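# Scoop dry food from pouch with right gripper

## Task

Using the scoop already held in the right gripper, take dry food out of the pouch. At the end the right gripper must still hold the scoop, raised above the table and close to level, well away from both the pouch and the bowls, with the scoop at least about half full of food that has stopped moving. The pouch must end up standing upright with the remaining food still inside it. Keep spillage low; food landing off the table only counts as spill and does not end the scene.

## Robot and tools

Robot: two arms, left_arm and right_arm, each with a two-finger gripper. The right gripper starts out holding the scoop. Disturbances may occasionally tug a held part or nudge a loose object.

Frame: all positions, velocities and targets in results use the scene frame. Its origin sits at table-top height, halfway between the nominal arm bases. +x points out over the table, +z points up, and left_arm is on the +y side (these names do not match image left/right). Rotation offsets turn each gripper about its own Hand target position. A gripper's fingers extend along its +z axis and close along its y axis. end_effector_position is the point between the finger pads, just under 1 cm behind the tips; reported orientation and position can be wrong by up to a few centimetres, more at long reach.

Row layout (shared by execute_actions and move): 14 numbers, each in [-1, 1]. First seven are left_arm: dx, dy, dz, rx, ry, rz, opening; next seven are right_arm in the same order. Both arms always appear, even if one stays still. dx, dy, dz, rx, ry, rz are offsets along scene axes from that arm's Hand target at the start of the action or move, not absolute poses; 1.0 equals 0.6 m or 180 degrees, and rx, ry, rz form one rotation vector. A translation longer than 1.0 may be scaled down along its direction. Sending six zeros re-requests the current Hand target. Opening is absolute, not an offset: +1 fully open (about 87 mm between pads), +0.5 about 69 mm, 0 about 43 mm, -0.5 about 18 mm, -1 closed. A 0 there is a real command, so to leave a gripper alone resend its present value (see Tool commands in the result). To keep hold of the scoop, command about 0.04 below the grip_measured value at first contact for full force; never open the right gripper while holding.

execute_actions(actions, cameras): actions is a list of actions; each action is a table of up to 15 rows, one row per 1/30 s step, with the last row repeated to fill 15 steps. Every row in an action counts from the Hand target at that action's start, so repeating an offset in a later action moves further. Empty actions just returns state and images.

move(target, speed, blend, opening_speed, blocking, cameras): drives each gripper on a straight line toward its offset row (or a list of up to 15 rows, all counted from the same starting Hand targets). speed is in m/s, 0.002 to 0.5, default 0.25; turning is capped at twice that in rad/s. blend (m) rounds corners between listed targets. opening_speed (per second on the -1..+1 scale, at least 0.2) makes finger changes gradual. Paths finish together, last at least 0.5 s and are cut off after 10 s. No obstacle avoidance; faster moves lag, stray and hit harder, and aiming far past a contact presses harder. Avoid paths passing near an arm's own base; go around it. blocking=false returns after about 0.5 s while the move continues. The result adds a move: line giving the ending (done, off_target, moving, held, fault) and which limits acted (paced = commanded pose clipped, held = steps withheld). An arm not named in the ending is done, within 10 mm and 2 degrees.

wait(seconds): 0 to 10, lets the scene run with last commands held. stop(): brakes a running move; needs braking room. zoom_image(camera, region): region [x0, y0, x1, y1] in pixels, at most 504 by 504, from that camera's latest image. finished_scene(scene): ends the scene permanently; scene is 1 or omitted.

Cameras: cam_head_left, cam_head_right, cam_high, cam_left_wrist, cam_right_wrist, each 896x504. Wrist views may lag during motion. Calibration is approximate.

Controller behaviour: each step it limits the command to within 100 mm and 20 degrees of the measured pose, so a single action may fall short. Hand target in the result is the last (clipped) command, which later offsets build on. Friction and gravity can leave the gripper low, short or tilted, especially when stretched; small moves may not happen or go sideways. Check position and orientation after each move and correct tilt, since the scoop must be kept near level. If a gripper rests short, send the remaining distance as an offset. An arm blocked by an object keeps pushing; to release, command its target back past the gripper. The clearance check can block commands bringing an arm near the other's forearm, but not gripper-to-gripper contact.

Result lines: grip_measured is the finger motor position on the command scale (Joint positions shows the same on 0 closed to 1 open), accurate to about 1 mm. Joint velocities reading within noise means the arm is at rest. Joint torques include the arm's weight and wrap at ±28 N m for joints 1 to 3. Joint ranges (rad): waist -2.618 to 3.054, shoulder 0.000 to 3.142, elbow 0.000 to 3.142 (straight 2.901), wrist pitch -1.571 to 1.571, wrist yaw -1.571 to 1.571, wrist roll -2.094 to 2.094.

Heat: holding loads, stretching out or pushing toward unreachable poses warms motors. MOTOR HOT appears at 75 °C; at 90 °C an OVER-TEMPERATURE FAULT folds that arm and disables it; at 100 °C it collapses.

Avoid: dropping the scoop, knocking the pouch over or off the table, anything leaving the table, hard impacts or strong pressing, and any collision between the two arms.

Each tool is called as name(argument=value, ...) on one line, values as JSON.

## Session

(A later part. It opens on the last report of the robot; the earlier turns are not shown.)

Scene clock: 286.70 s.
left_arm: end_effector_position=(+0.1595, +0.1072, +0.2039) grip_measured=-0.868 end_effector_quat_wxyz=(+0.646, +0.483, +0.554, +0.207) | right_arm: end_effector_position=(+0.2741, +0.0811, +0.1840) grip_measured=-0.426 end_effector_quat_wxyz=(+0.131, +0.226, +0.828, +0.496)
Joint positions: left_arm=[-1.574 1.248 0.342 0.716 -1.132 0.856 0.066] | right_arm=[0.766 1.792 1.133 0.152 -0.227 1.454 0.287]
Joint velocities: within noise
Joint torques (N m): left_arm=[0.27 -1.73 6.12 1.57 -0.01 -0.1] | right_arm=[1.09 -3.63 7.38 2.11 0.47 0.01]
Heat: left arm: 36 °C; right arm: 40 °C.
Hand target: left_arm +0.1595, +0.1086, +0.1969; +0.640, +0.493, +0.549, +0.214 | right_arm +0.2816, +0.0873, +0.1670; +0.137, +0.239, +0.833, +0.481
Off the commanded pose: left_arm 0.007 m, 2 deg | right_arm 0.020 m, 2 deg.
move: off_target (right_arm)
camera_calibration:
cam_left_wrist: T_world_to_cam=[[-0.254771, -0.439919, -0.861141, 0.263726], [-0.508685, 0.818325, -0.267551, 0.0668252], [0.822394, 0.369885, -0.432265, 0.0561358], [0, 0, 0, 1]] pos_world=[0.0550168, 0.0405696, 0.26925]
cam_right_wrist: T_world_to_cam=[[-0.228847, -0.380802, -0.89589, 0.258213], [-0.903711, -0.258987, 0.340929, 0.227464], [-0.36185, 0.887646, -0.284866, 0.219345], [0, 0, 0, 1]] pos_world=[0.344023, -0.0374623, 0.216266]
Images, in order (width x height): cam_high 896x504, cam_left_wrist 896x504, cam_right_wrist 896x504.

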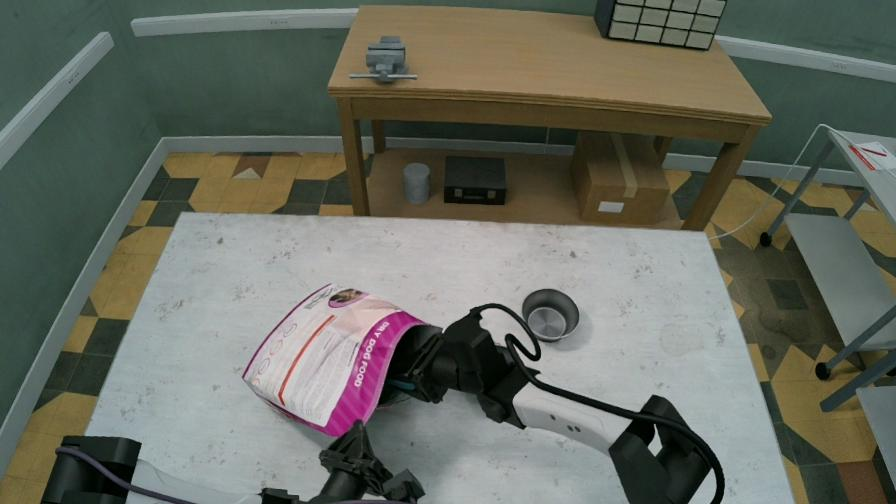

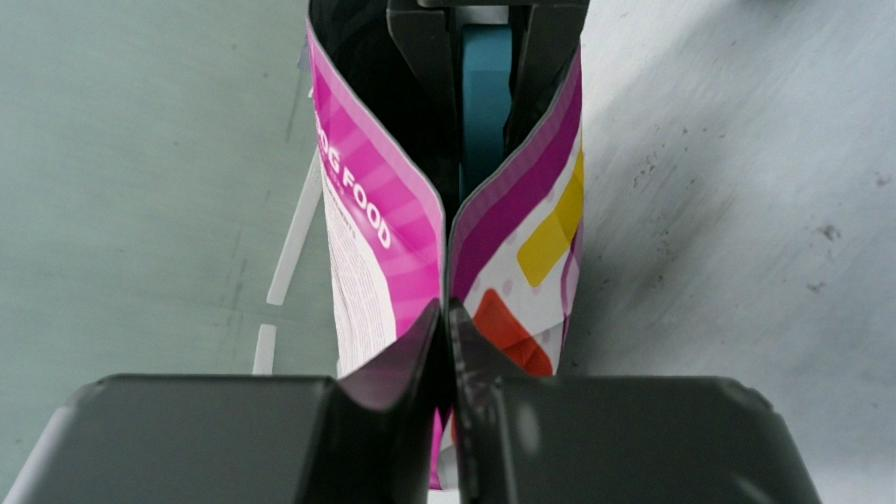

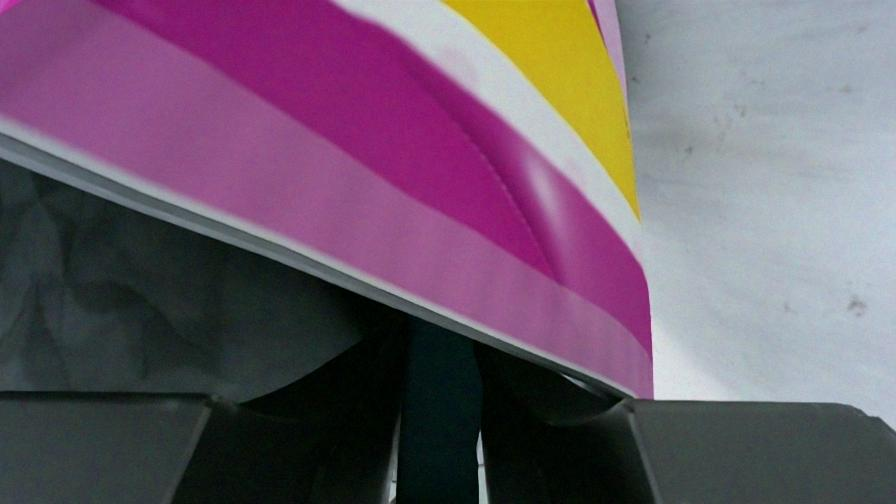

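move(target=[[0,0,0,0,0,0,-1,-0.0247,-0.0396,0.0467,0.0848,-0.053,0,-1],[0,0,0,0,0,0,-1,-0.0512,-0.082,0.082,0.179,-0.1119,0,-1]], speed=0.1, blend=0.02, cameras=["cam_left_wrist","cam_high","cam_right_wrist"])

Scene clock: 291.33 s.
left_arm: end_effector_position=(+0.1585, +0.1042, +0.2002) grip_measured=-0.868 end_effector_quat_wxyz=(+0.645, +0.491, +0.550, +0.201) | right_arm: end_effector_position=(+0.2510, +0.0403, +0.2075) grip_measured=-0.427 end_effector_quat_wxyz=(+0.205, +0.187, +0.648, +0.710)
Joint positions: left_arm=[-1.574 1.254 0.338 0.716 -1.112 0.851 0.066] | right_arm=[0.729 1.878 0.619 1.354 -0.258 1.595 0.287]
Joint velocities: within noise
Joint torques (N m): left_arm=[0.31 -2.39 6.52 1.59 -0.27 -0.04] | right_arm=[-0.21 -5.71 3.84 2.82 -0.02 0.06]
Heat: left arm: 37 °C; right arm: 40 °C.
Hand target: left_arm +0.1595, +0.1086, +0.1970; +0.640, +0.493, +0.549, +0.213 | right_arm +0.2508, +0.0382, +0.2163; +0.208, +0.180, +0.631, +0.726
Off the commanded pose: left_arm 0.006 m, 2 deg | right_arm 0.009 m, 3 deg.
move: off_target (right_arm)
camera_calibration:
cam_left_wrist: T_world_to_cam=[[-0.26864, -0.429211, -0.862328, 0.260337], [-0.49395, 0.829952, -0.259217, 0.0626802], [0.82695, 0.356311, -0.434967, 0.0577423], [0, 0, 0, 1]] pos_world=[0.053148, 0.0391439, 0.26586]
cam_right_wrist: T_world_to_cam=[[0.0664138, 0.104208, -0.992336, 0.184757], [-0.952648, -0.289141, -0.0941211, 0.291732], [-0.296733, 0.951598, 0.0800701, 0.159199], [0, 0, 0, 1]] pos_world=[0.312887, -0.0863944, 0.198052]
Images, in order (width x height): cam_high 896x504, cam_left_wrist 896x504, cam_right_wrist 896x504.

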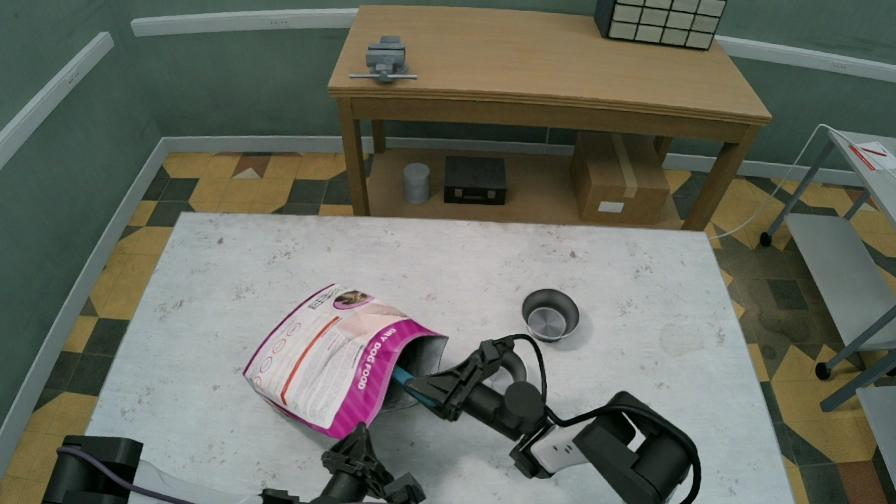

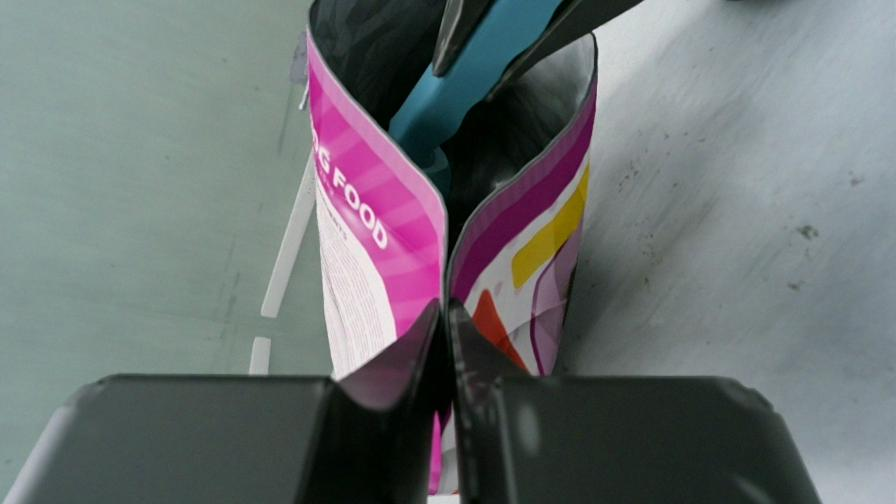

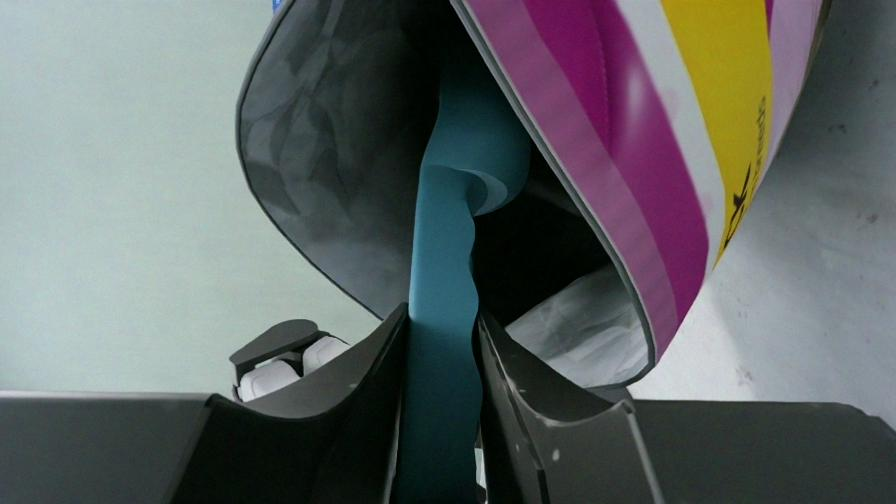

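move(target=[[0,0,0,0,0,0,-1,-0.0795,-0.1272,0.025,0,0,0,-1],[0,0,0,0,0,0,-1,-0.1422,-0.2275,0.0567,0,0,0,-1]], speed=0.09, blend=0.02, cameras=["cam_head_right","cam_high"])

zoom_image(camera="cam_high", region=[370, 330, 490, 450])

zoom_image(camera="cam_head_right", region=[400, 185, 490, 245])

Scene clock: 294.57 s.
left_arm: end_effector_position=(+0.1585, +0.1042, +0.2002) grip_measured=-0.868 end_effector_quat_wxyz=(+0.645, +0.491, +0.550, +0.201) | right_arm: end_effector_position=(+0.1681, -0.0966, +0.2425) grip_measured=-0.427 end_effector_quat_wxyz=(+0.205, +0.188, +0.639, +0.717)
Joint positions: left_arm=[-1.574 1.254 0.338 0.716 -1.112 0.851 0.066] | right_arm=[0.451 1.083 0.115 1.098 -0.53 1.645 0.287]
Joint velocities: within noise
Joint torques (N m): left_arm=[0.27 -2.35 6.5 1.58 -0.26 -0.04] | right_arm=[-0.14 -3.03 4.97 2.27 -0.03 0.03]
Heat: left arm: 37 °C; right arm: 40 °C.
Hand target: left_arm +0.1595, +0.1085, +0.1970; +0.640, +0.493, +0.549, +0.213 | right_arm +0.1655, -0.0984, +0.2502; +0.207, +0.180, +0.631, +0.725
Off the commanded pose: left_arm 0.006 m, 1 deg | right_arm 0.008 m, 2 deg.
move: done
Images, in order (width x height): cam_head_right 896x504, cam_high 896x504.

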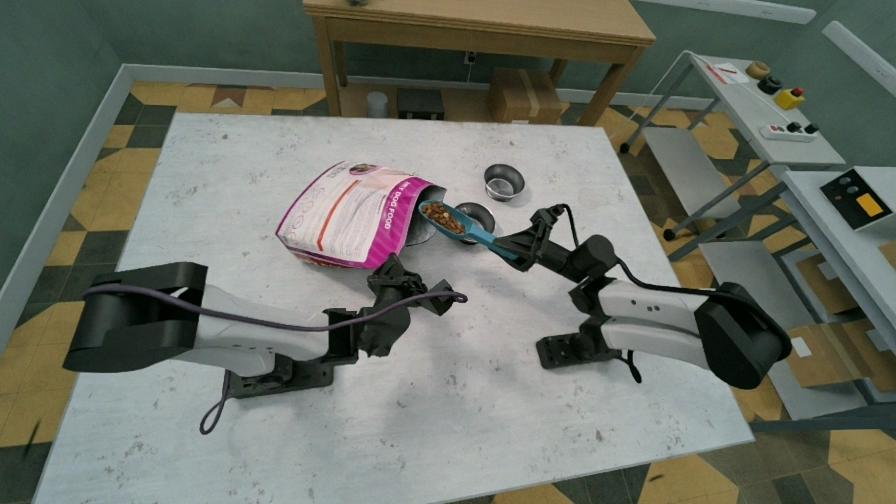

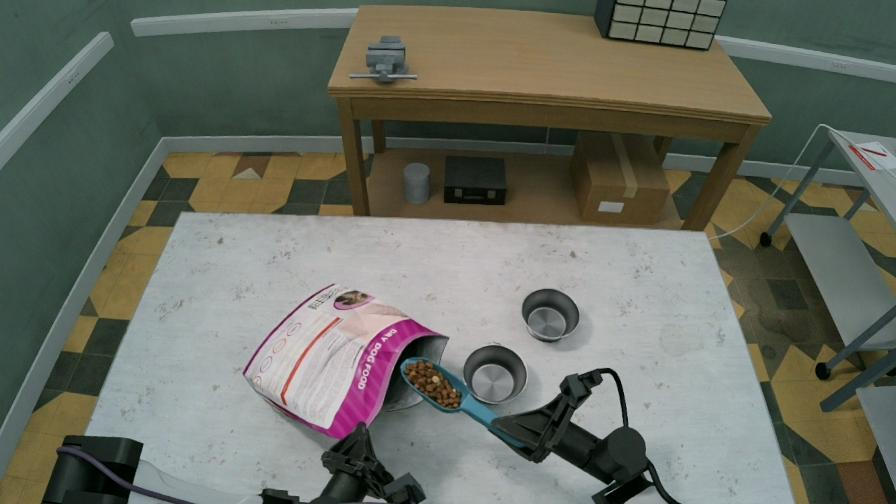

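Scaled by 4.200.

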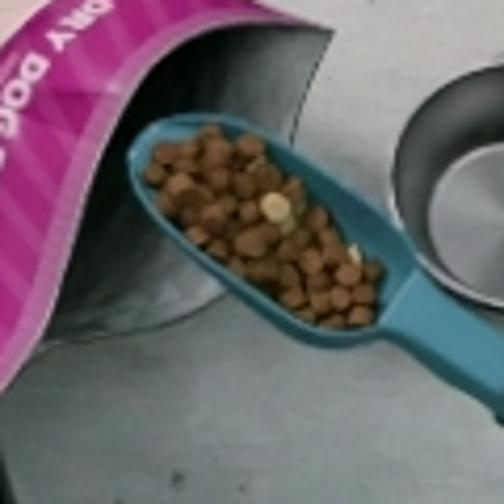

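Scaled by 5.600.

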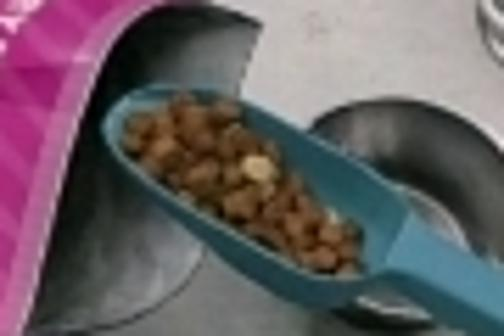

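move(target=[[-0.0145,-0.0232,-0.035,0.0236,-0.0147,0,-1,0.003,-0.014,-0.0527,-0.008,0.005,0,-1],[-0.0272,-0.0435,-0.0717,0.0471,-0.0294,0,-1,0.0061,-0.028,-0.1053,-0.0165,0.0103,0,-1]], speed=0.06, blend=0.02)

Scene clock: 300.30 s.
left_arm: end_effector_position=(+0.1400, +0.0770, +0.1492) grip_measured=-0.868 end_effector_quat_wxyz=(+0.625, +0.544, +0.497, +0.257) | right_arm: end_effector_position=(+0.1721, -0.1135, +0.1848) grip_measured=-0.427 end_effector_quat_wxyz=(+0.188, +0.190, +0.667, +0.695)
Joint positions: left_arm=[-1.663 1.683 0.338 1.114 -1.184 1.005 0.066] | right_arm=[0.321 1.476 0.023 1.501 -0.687 1.615 0.287]
Joint velocities: within noise
Joint torques (N m): left_arm=[0.61 -4.07 5.87 1.78 -0.62 0.16] | right_arm=[-0.2 -1.88 2.54 2.48 -0.06 -0.1]
Heat: left arm: 37 °C; right arm: 40 °C.
Hand target: left_arm +0.1432, +0.0825, +0.1540; +0.627, +0.528, +0.502, +0.276 | right_arm +0.1692, -0.1152, +0.1870; +0.202, +0.187, +0.653, +0.706
Off the commanded pose: left_arm 0.008 m, 3 deg | right_arm 0.004 m, 3 deg.
joint sent to its limit (right arm) — joint 3 (elbow), lower limit, where the elbow is as bent as it goes. The joint targets still meet the commanded pose.
move: off_target (left_arm, right_arm)
camera_calibration:
cam_left_wrist: T_world_to_cam=[[-0.207034, -0.268417, -0.940792, 0.190404], [-0.450842, 0.87961, -0.151747, 0.0369494], [0.868262, 0.392731, -0.303123, 0.0322922], [0, 0, 0, 1]] pos_world=[0.0280404, 0.00592448, 0.194526]
cam_right_wrist: T_world_to_cam=[[0.0248251, 0.0661009, -0.997504, 0.187273], [-0.948768, -0.312845, -0.0443433, 0.157488], [-0.314996, 0.947501, 0.054948, 0.291305], [0, 0, 0, 1]] pos_world=[0.23653, -0.239122, 0.177782]

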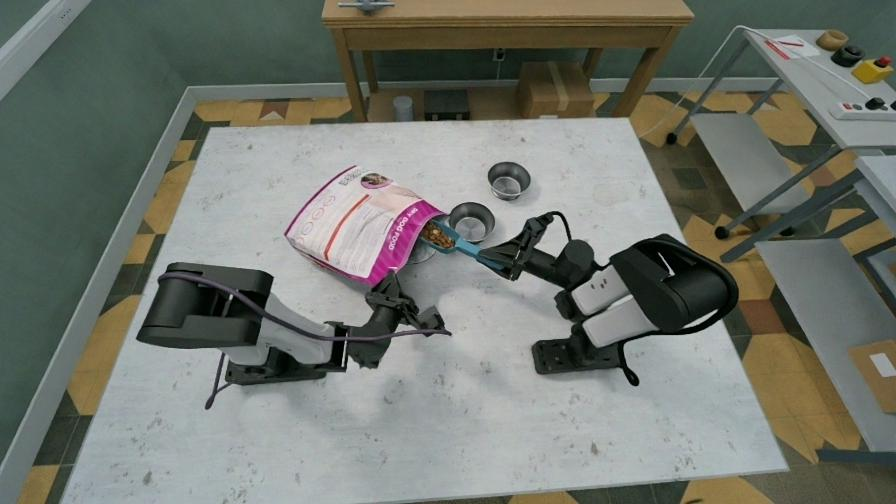

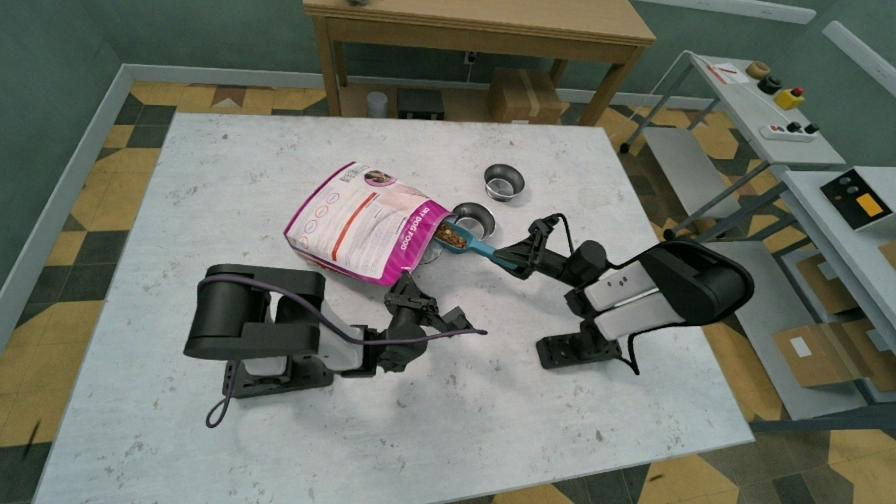

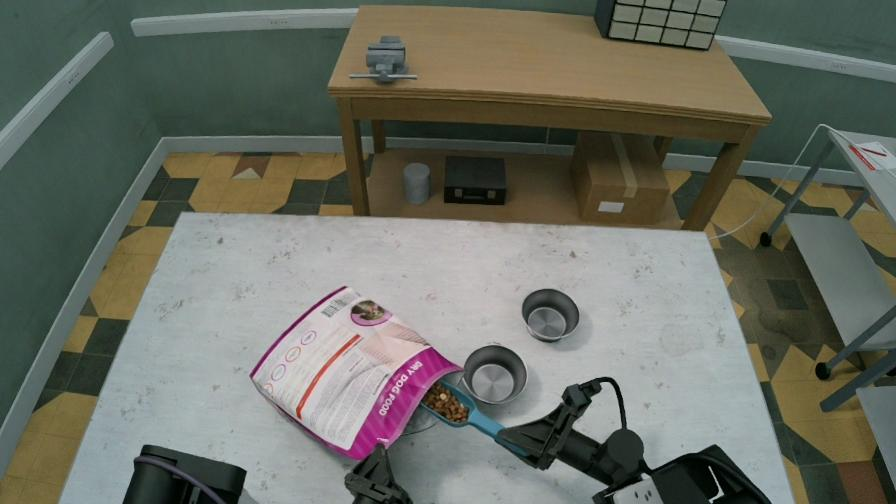

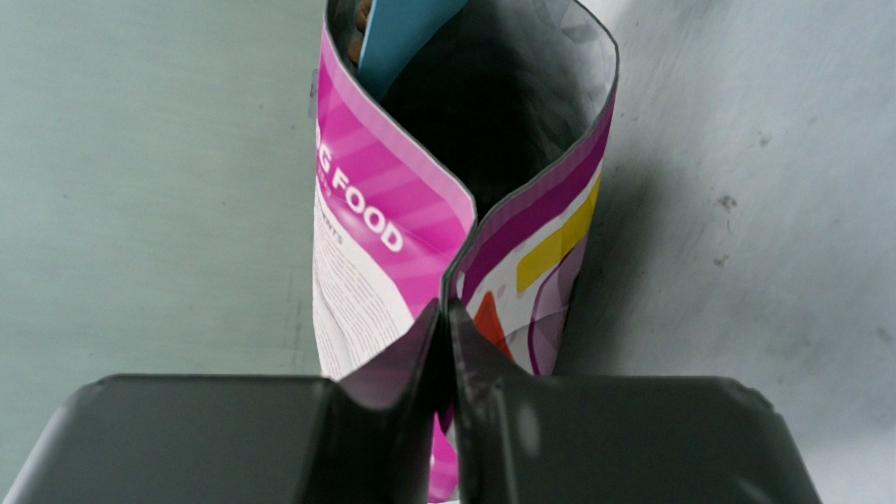

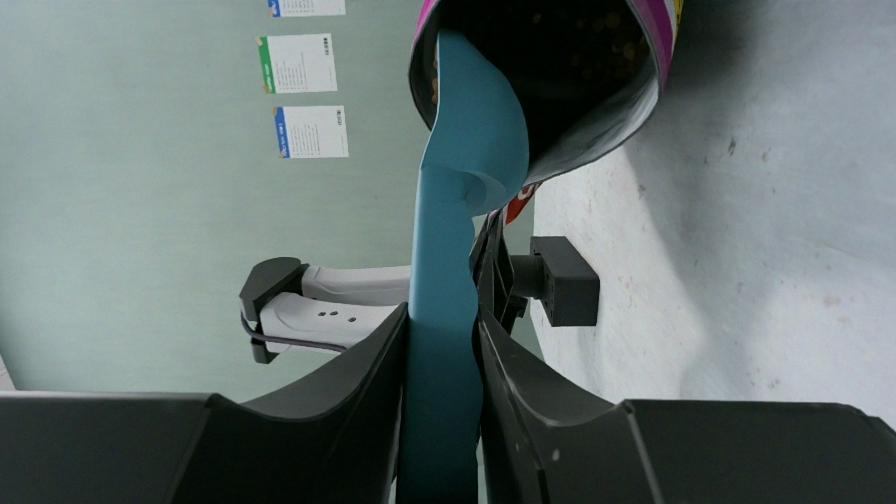

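move(target=[[0,0,0,0,0,0,-1,0.0371,0.0908,-0.02,-0.0448,0.028,0,-1],[0,0,0,0,0,0,-1,0.0901,0.1756,-0.0533,-0.1154,0.0721,0,-1],[0,0,0,0,0,0,-1,0.1652,0.2957,-0.1033,-0.1154,0.0721,0,-1]], speed=0.09, blend=0.02, cameras=["cam_left_wrist","cam_high","cam_right_wrist"])

Scene clock: 305.00 s.
left_arm: end_effector_position=(+0.1412, +0.0810, +0.1527) grip_measured=-0.868 end_effector_quat_wxyz=(+0.626, +0.535, +0.501, +0.267) | right_arm: end_effector_position=(+0.2606, +0.0578, +0.1391) grip_measured=-0.426 end_effector_quat_wxyz=(+0.152, +0.208, +0.780, +0.571)
Joint positions: left_arm=[-1.663 1.683 0.338 1.132 -1.211 1.021 0.066] | right_arm=[0.735 1.855 0.789 0.746 -0.278 1.48 0.287]
Joint velocities: left_arm=[-0.012 0.007 -0.022 0.007 -0.154 0.007 0.016] | right_arm=[within noise]
Joint torques (N m): left_arm=[0.62 -3.58 5.7 1.76 -0.29 0.09] | right_arm=[1.09 -4.18 7.01 1.85 0.53 -0.02]
Heat: left arm: 37 °C; right arm: 40 °C.
Hand target: left_arm +0.1432, +0.0825, +0.1540; +0.627, +0.528, +0.502, +0.276 | right_arm +0.2683, +0.0622, +0.1251; +0.158, +0.225, +0.788, +0.551
Off the commanded pose: left_arm 0.003 m, 1 deg | right_arm 0.017 m, 3 deg.
move: off_target (right_arm)
camera_calibration:
cam_left_wrist: T_world_to_cam=[[-0.189213, -0.276991, -0.942058, 0.193358], [-0.471317, 0.867267, -0.160337, 0.0396734], [0.861428, 0.41367, -0.294649, 0.0286442], [0, 0, 0, 1]] pos_world=[0.0306097, 0.00730178, 0.196956]
cam_right_wrist: T_world_to_cam=[[-0.134927, -0.235936, -0.962356, 0.182389], [-0.929187, -0.307161, 0.205581, 0.252787], [-0.344102, 0.921947, -0.177784, 0.200874], [0, 0, 0, 1]] pos_world=[0.328617, -0.0645168, 0.159267]
Images, in order (width x height): cam_high 896x504, cam_left_wrist 896x504, cam_right_wrist 896x504.

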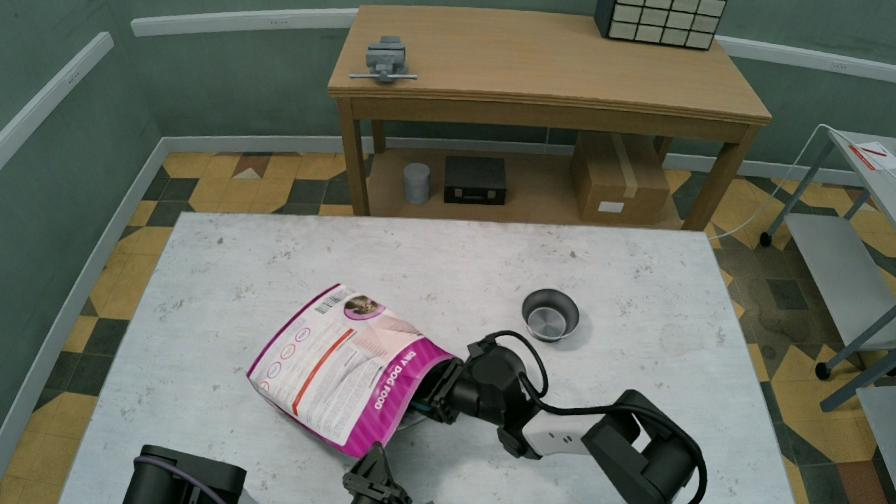

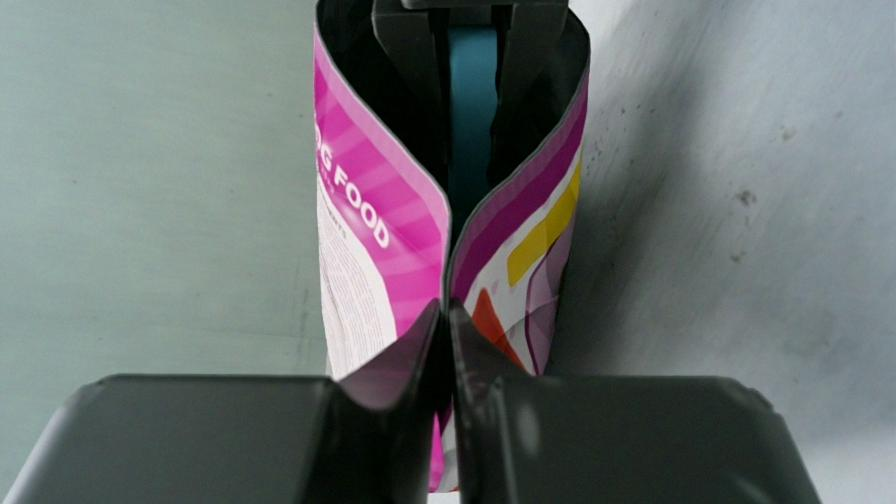

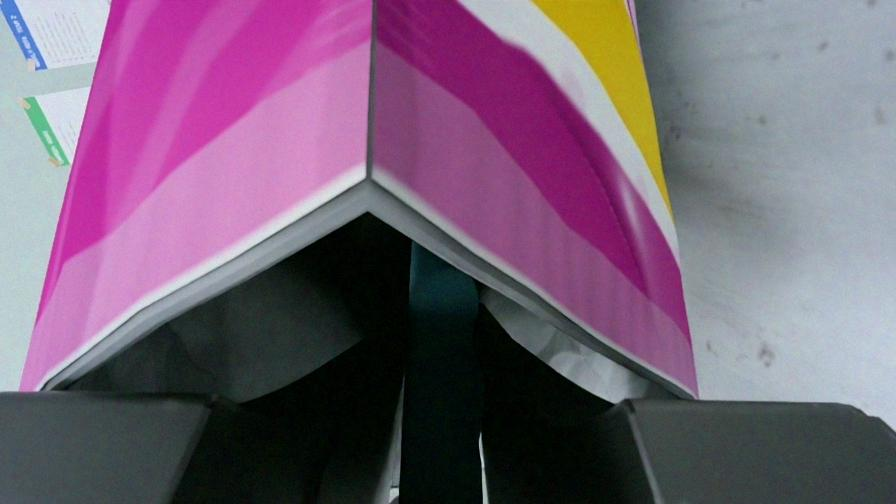

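move(target=[[0,0,0,0,0,0,-1,-0.0115,-0.0184,0.0417,0.0707,-0.0442,0,-1],[0,0,0,0,0,0,-1,-0.0663,-0.106,0.0367,0.1131,-0.0707,0,-1],[0,0,0,0,0,0,-1,-0.1281,-0.2049,0.055,0.1131,-0.0707,0,-1]], speed=0.09, blend=0.015, cameras=["cam_left_wrist","cam_high","cam_right_wrist"])

zoom_image(camera="cam_high", region=[400, 340, 500, 440])

Scene clock: 309.23 s.
left_arm: end_effector_position=(+0.1412, +0.0809, +0.1510) grip_measured=-0.868 end_effector_quat_wxyz=(+0.624, +0.537, +0.500, +0.268) | right_arm: end_effector_position=(+0.1932, -0.0598, +0.1419) grip_measured=-0.428 end_effector_quat_wxyz=(+0.183, +0.209, +0.699, +0.659)
Joint positions: left_arm=[-1.663 1.69 0.338 1.132 -1.21 1.021 0.066] | right_arm=[0.556 1.786 0.165 1.55 -0.431 1.56 0.286]
Joint velocities: within noise
Joint torques (N m): left_arm=[0.64 -4.19 5.64 1.77 -0.31 0.09] | right_arm=[-0.16 -6.79 2.13 2.57 -0.12 -0.08]
Heat: left arm: 38 °C; right arm: 41 °C.
Hand target: left_arm +0.1432, +0.0825, +0.1540; +0.627, +0.528, +0.502, +0.276 | right_arm +0.1915, -0.0607, +0.1582; +0.201, +0.188, +0.656, +0.703
Off the commanded pose: left_arm 0.004 m, 1 deg | right_arm 0.016 m, 8 deg.
joint sent to its limit (right arm) — joint 4 (wrist pitch), upper limit. The joint targets are off in orientation, not in position.
move: off_target (right_arm)
camera_calibration:
cam_left_wrist: T_world_to_cam=[[-0.18923, -0.270328, -0.943989, 0.191525], [-0.470272, 0.868884, -0.154551, 0.0383802], [0.861996, 0.414685, -0.291546, 0.0276338], [0, 0, 0, 1]] pos_world=[0.0304712, 0.00696736, 0.194786]
cam_right_wrist: T_world_to_cam=[[-0.0323496, -0.0178891, -0.999317, 0.146691], [-0.955494, -0.292786, 0.0361723, 0.183476], [-0.293233, 0.956011, -0.00762143, 0.254605], [0, 0, 0, 1]] pos_world=[0.254714, -0.187062, 0.141895]
Images, in order (width x height): cam_high 896x504, cam_left_wrist 896x504, cam_right_wrist 896x504.

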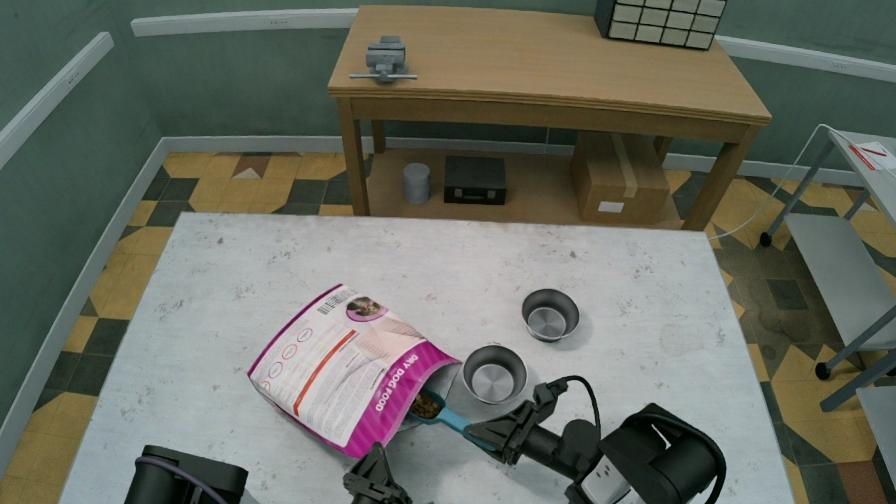

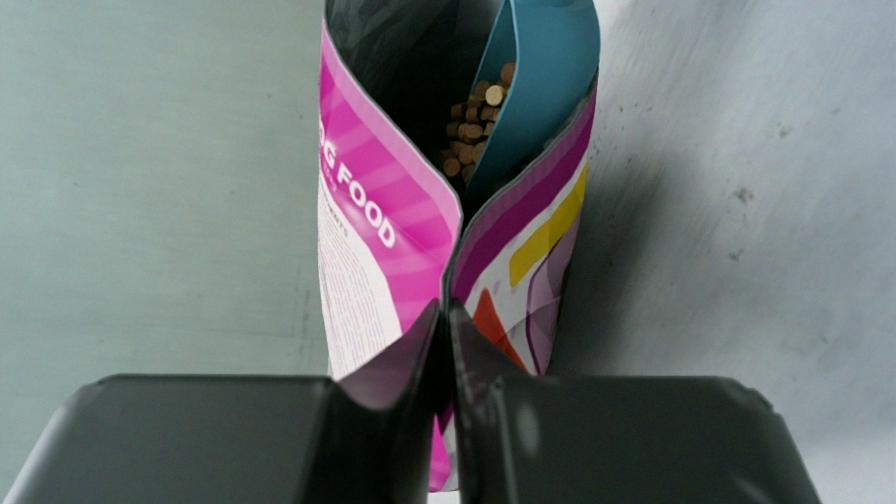

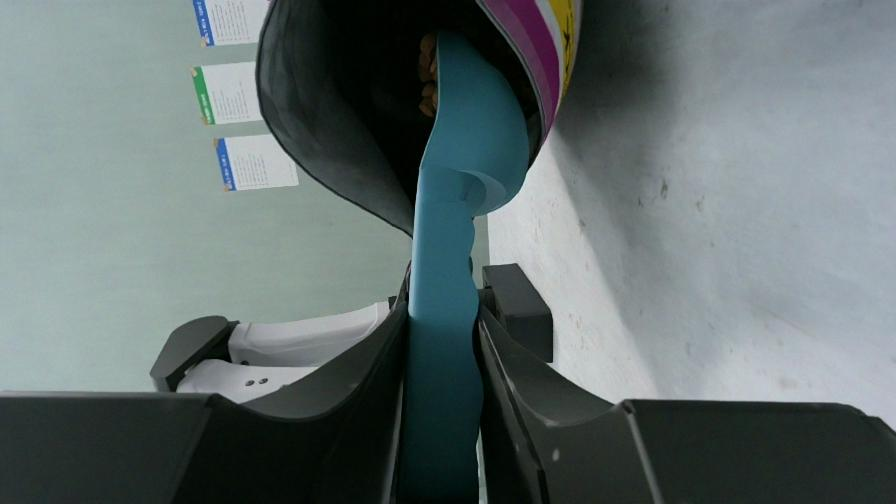

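Scaled by 5.040.

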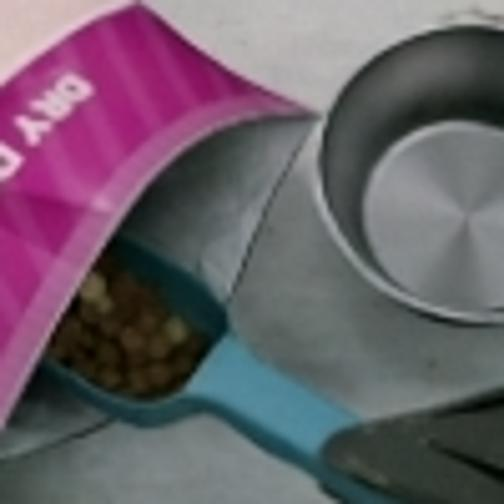

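move(target=[[0,0,0,0,0,0,-1,-0.0088,-0.0141,0.0333,0,0,0,-1],[0.0127,0.0203,0.0367,-0.0236,0.0147,0,-1,-0.0133,-0.0212,0.0833,0,0,0,-1],[0.0272,0.0435,0.0717,-0.0471,0.0294,0,-1,-0.0353,-0.0565,0.123,0,0,0,-1]], speed=0.06, blend=0.015, cameras=["cam_left_wrist","cam_high","cam_head_right","cam_right_wrist"])

zoom_image(camera="cam_high", region=[380, 340, 480, 440])

zoom_image(camera="cam_head_right", region=[400, 185, 490, 245])

Scene clock: 313.13 s.
left_arm: end_effector_position=(+0.1574, +0.1050, +0.1912) grip_measured=-0.868 end_effector_quat_wxyz=(+0.637, +0.502, +0.545, +0.212) | right_arm: end_effector_position=(+0.1726, -0.0931, +0.2227) grip_measured=-0.428 end_effector_quat_wxyz=(+0.197, +0.197, +0.665, +0.693)
Joint positions: left_arm=[-1.581 1.288 0.324 0.739 -1.118 0.861 0.066] | right_arm=[0.455 1.12 0.125 1.039 -0.53 1.604 0.286]
Joint velocities: within noise
Joint torques (N m): left_arm=[0.85 -5.46 7.54 1.43 -0.2 -0.11] | right_arm=[-0.14 -3.41 4.97 2.35 -0.06 0.01]
Heat: left arm: 38 °C; right arm: 41 °C.
Hand target: left_arm +0.1595, +0.1086, +0.1970; +0.640, +0.493, +0.549, +0.214 | right_arm +0.1703, -0.0946, +0.2319; +0.201, +0.187, +0.656, +0.703
Off the commanded pose: left_arm 0.007 m, 1 deg | right_arm 0.010 m, 2 deg.
move: done
camera_calibration:
cam_left_wrist: T_world_to_cam=[[-0.264809, -0.399248, -0.877768, 0.251852], [-0.492247, 0.838699, -0.232975, 0.0528703], [0.829198, 0.370385, -0.418624, 0.0494755], [0, 0, 0, 1]] pos_world=[0.0516929, 0.0378842, 0.254097]
cam_right_wrist: T_world_to_cam=[[0.0290743, 0.0646766, -0.997483, 0.222897], [-0.955964, -0.289754, -0.0466517, 0.169887], [-0.292041, 0.954914, 0.0534041, 0.267131], [0, 0, 0, 1]] pos_world=[0.233938, -0.220278, 0.215996]
Images, in order (width x height): cam_head_right 896x504, cam_high 896x504, cam_left_wrist 896x504, cam_right_wrist 896x504.

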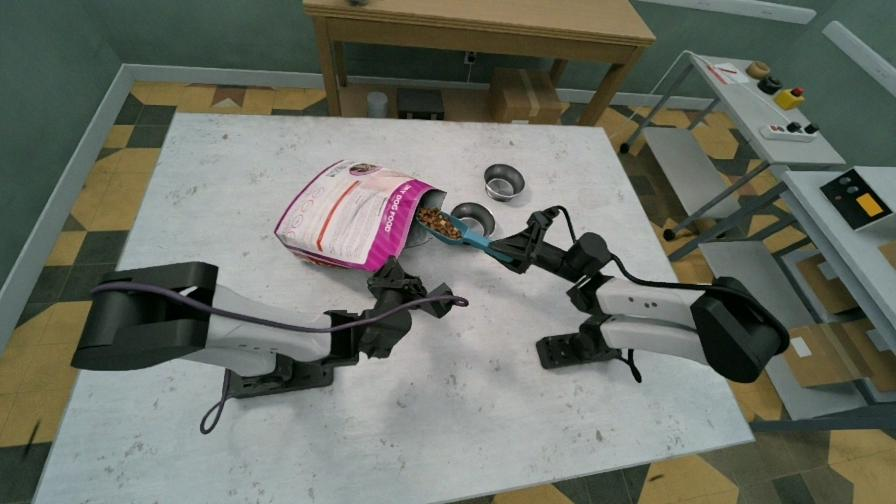

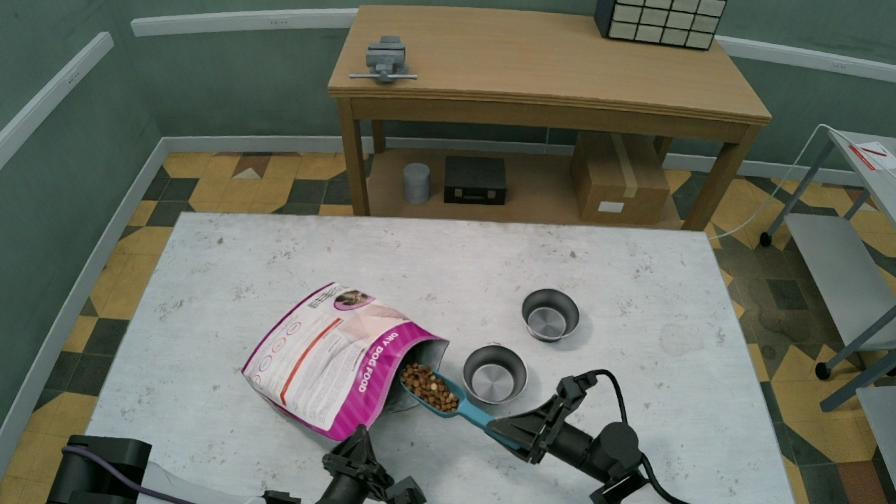

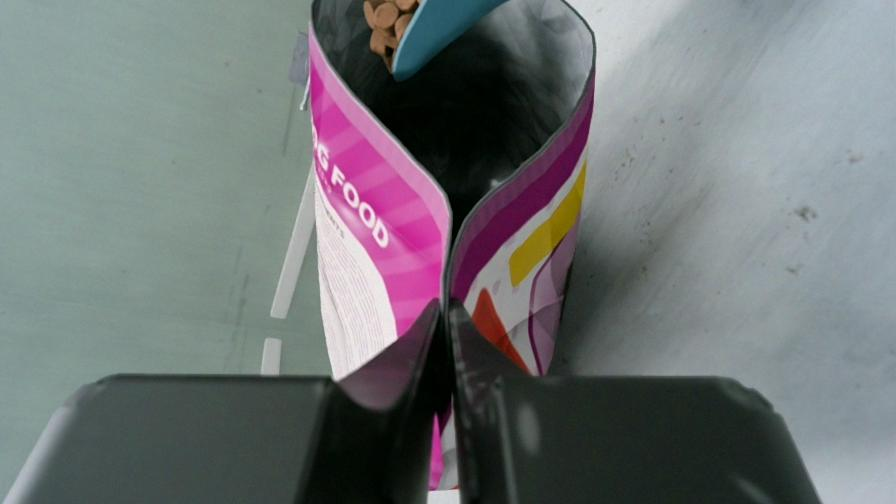

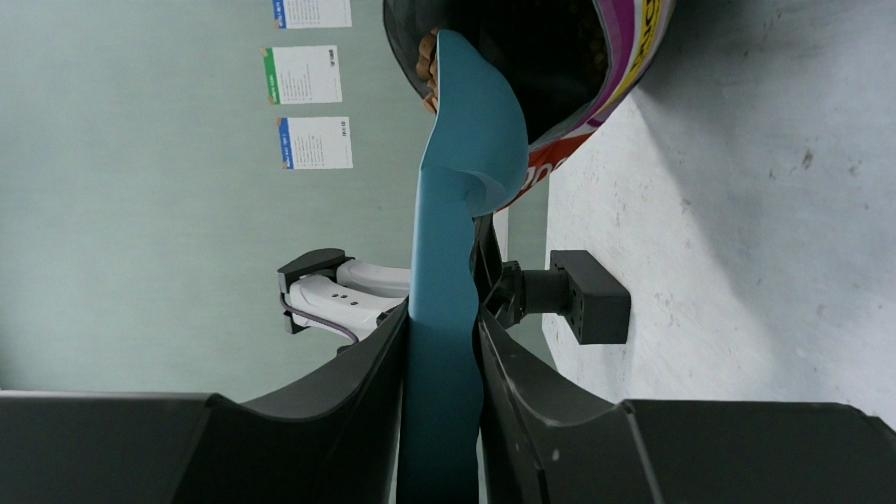

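Scaled by 5.040.

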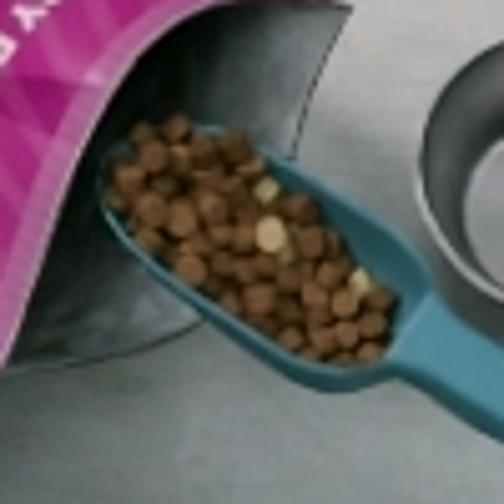

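Scaled by 5.600.

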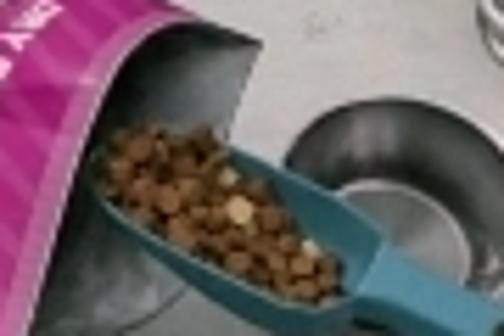

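move(target=[0,0,0,0,0,0,-1,0.0088,0.0141,-0.045,0.0518,-0.0324,0,-1], speed=0.08, cameras=["cam_left_wrist","cam_high","cam_head_right"])

zoom_image(camera="cam_high", region=[380, 340, 480, 440])

zoom_image(camera="cam_head_right", region=[400, 185, 490, 245])

Scene clock: 315.20 s.
left_arm: end_effector_position=(+0.1574, +0.1049, +0.1911) grip_measured=-0.868 end_effector_quat_wxyz=(+0.637, +0.502, +0.545, +0.211) | right_arm: end_effector_position=(+0.1749, -0.0867, +0.1985) grip_measured=-0.428 end_effector_quat_wxyz=(+0.200, +0.189, +0.649, +0.709)
Joint positions: left_arm=[-1.581 1.288 0.324 0.738 -1.117 0.86 0.066] | right_arm=[0.48 1.513 0.069 1.544 -0.509 1.628 0.286]
Joint velocities: within noise
Joint torques (N m): left_arm=[0.87 -5.48 7.57 1.43 -0.21 -0.12] | right_arm=[0.79 -2.25 3.41 2.56 0.21 -0.14]
Heat: left arm: 38 °C; right arm: 41 °C.
Hand target: left_arm +0.1595, +0.1086, +0.1970; +0.640, +0.493, +0.550, +0.213 | right_arm +0.1755, -0.0861, +0.2050; +0.218, +0.167, +0.585, +0.763
Off the commanded pose: left_arm 0.007 m, 1 deg | right_arm 0.007 m, 10 deg.
joint sent to its limit (right arm) — joint 4 (wrist pitch), upper limit. The joint targets are off in orientation, not in position.
move: off_target (right_arm)
camera_calibration:
cam_left_wrist: T_world_to_cam=[[-0.265513, -0.399012, -0.877663, 0.25174], [-0.491802, 0.839044, -0.232673, 0.0527353], [0.829237, 0.369859, -0.419012, 0.0496124], [0, 0, 0, 1]] pos_world=[0.0516352, 0.0378505, 0.254001]
Images, in order (width x height): cam_head_right 896x504, cam_high 896x504, cam_left_wrist 896x504.

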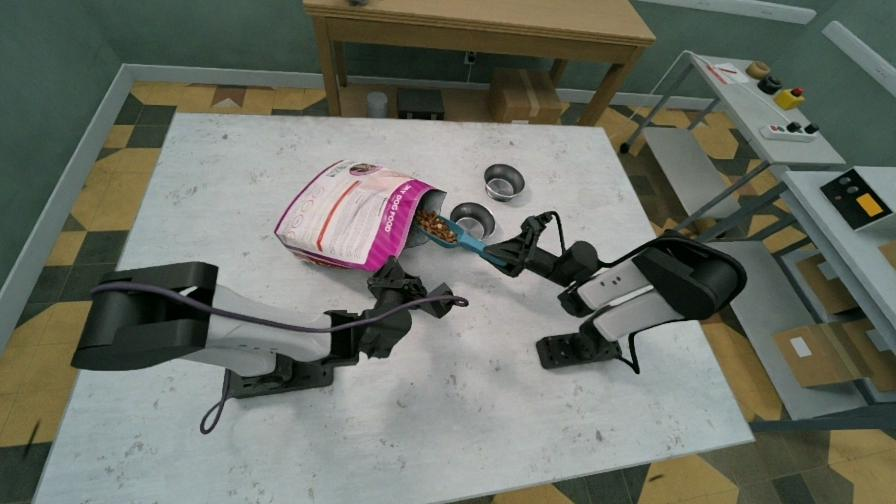

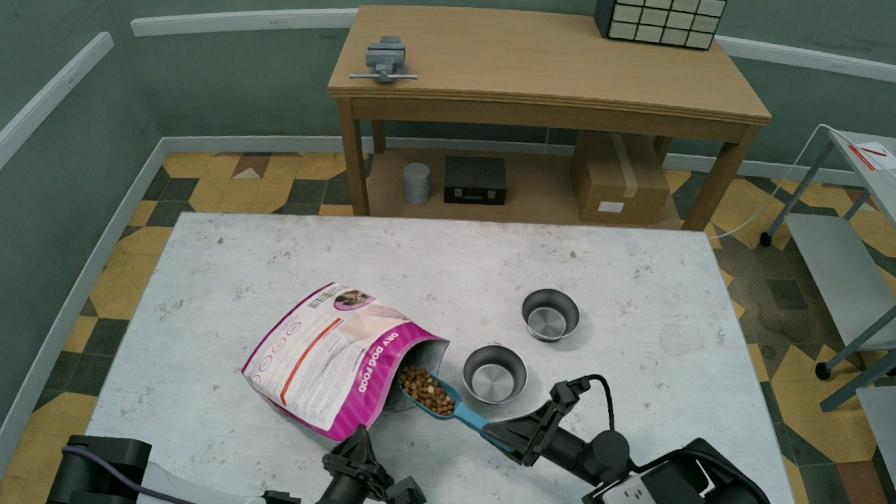

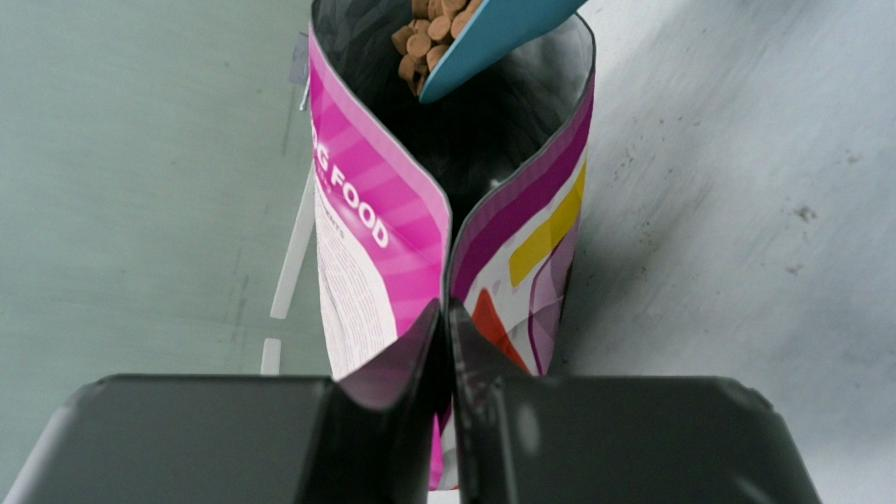

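Scaled by 5.040.

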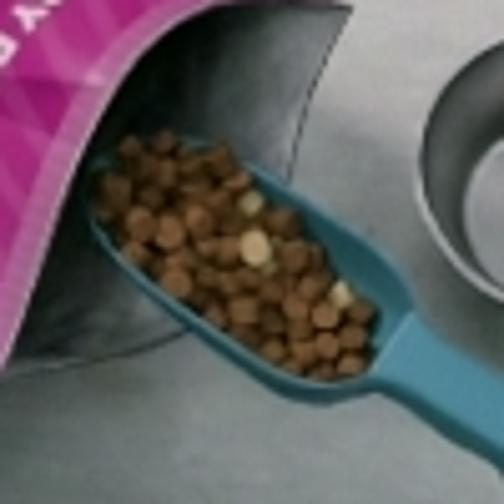

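Scaled by 5.600.

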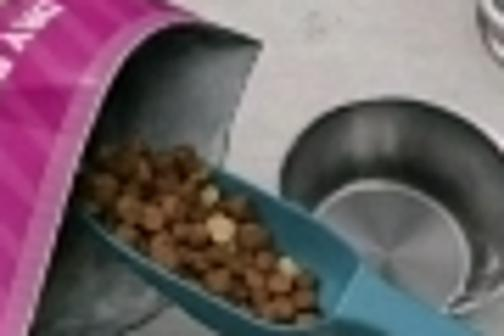

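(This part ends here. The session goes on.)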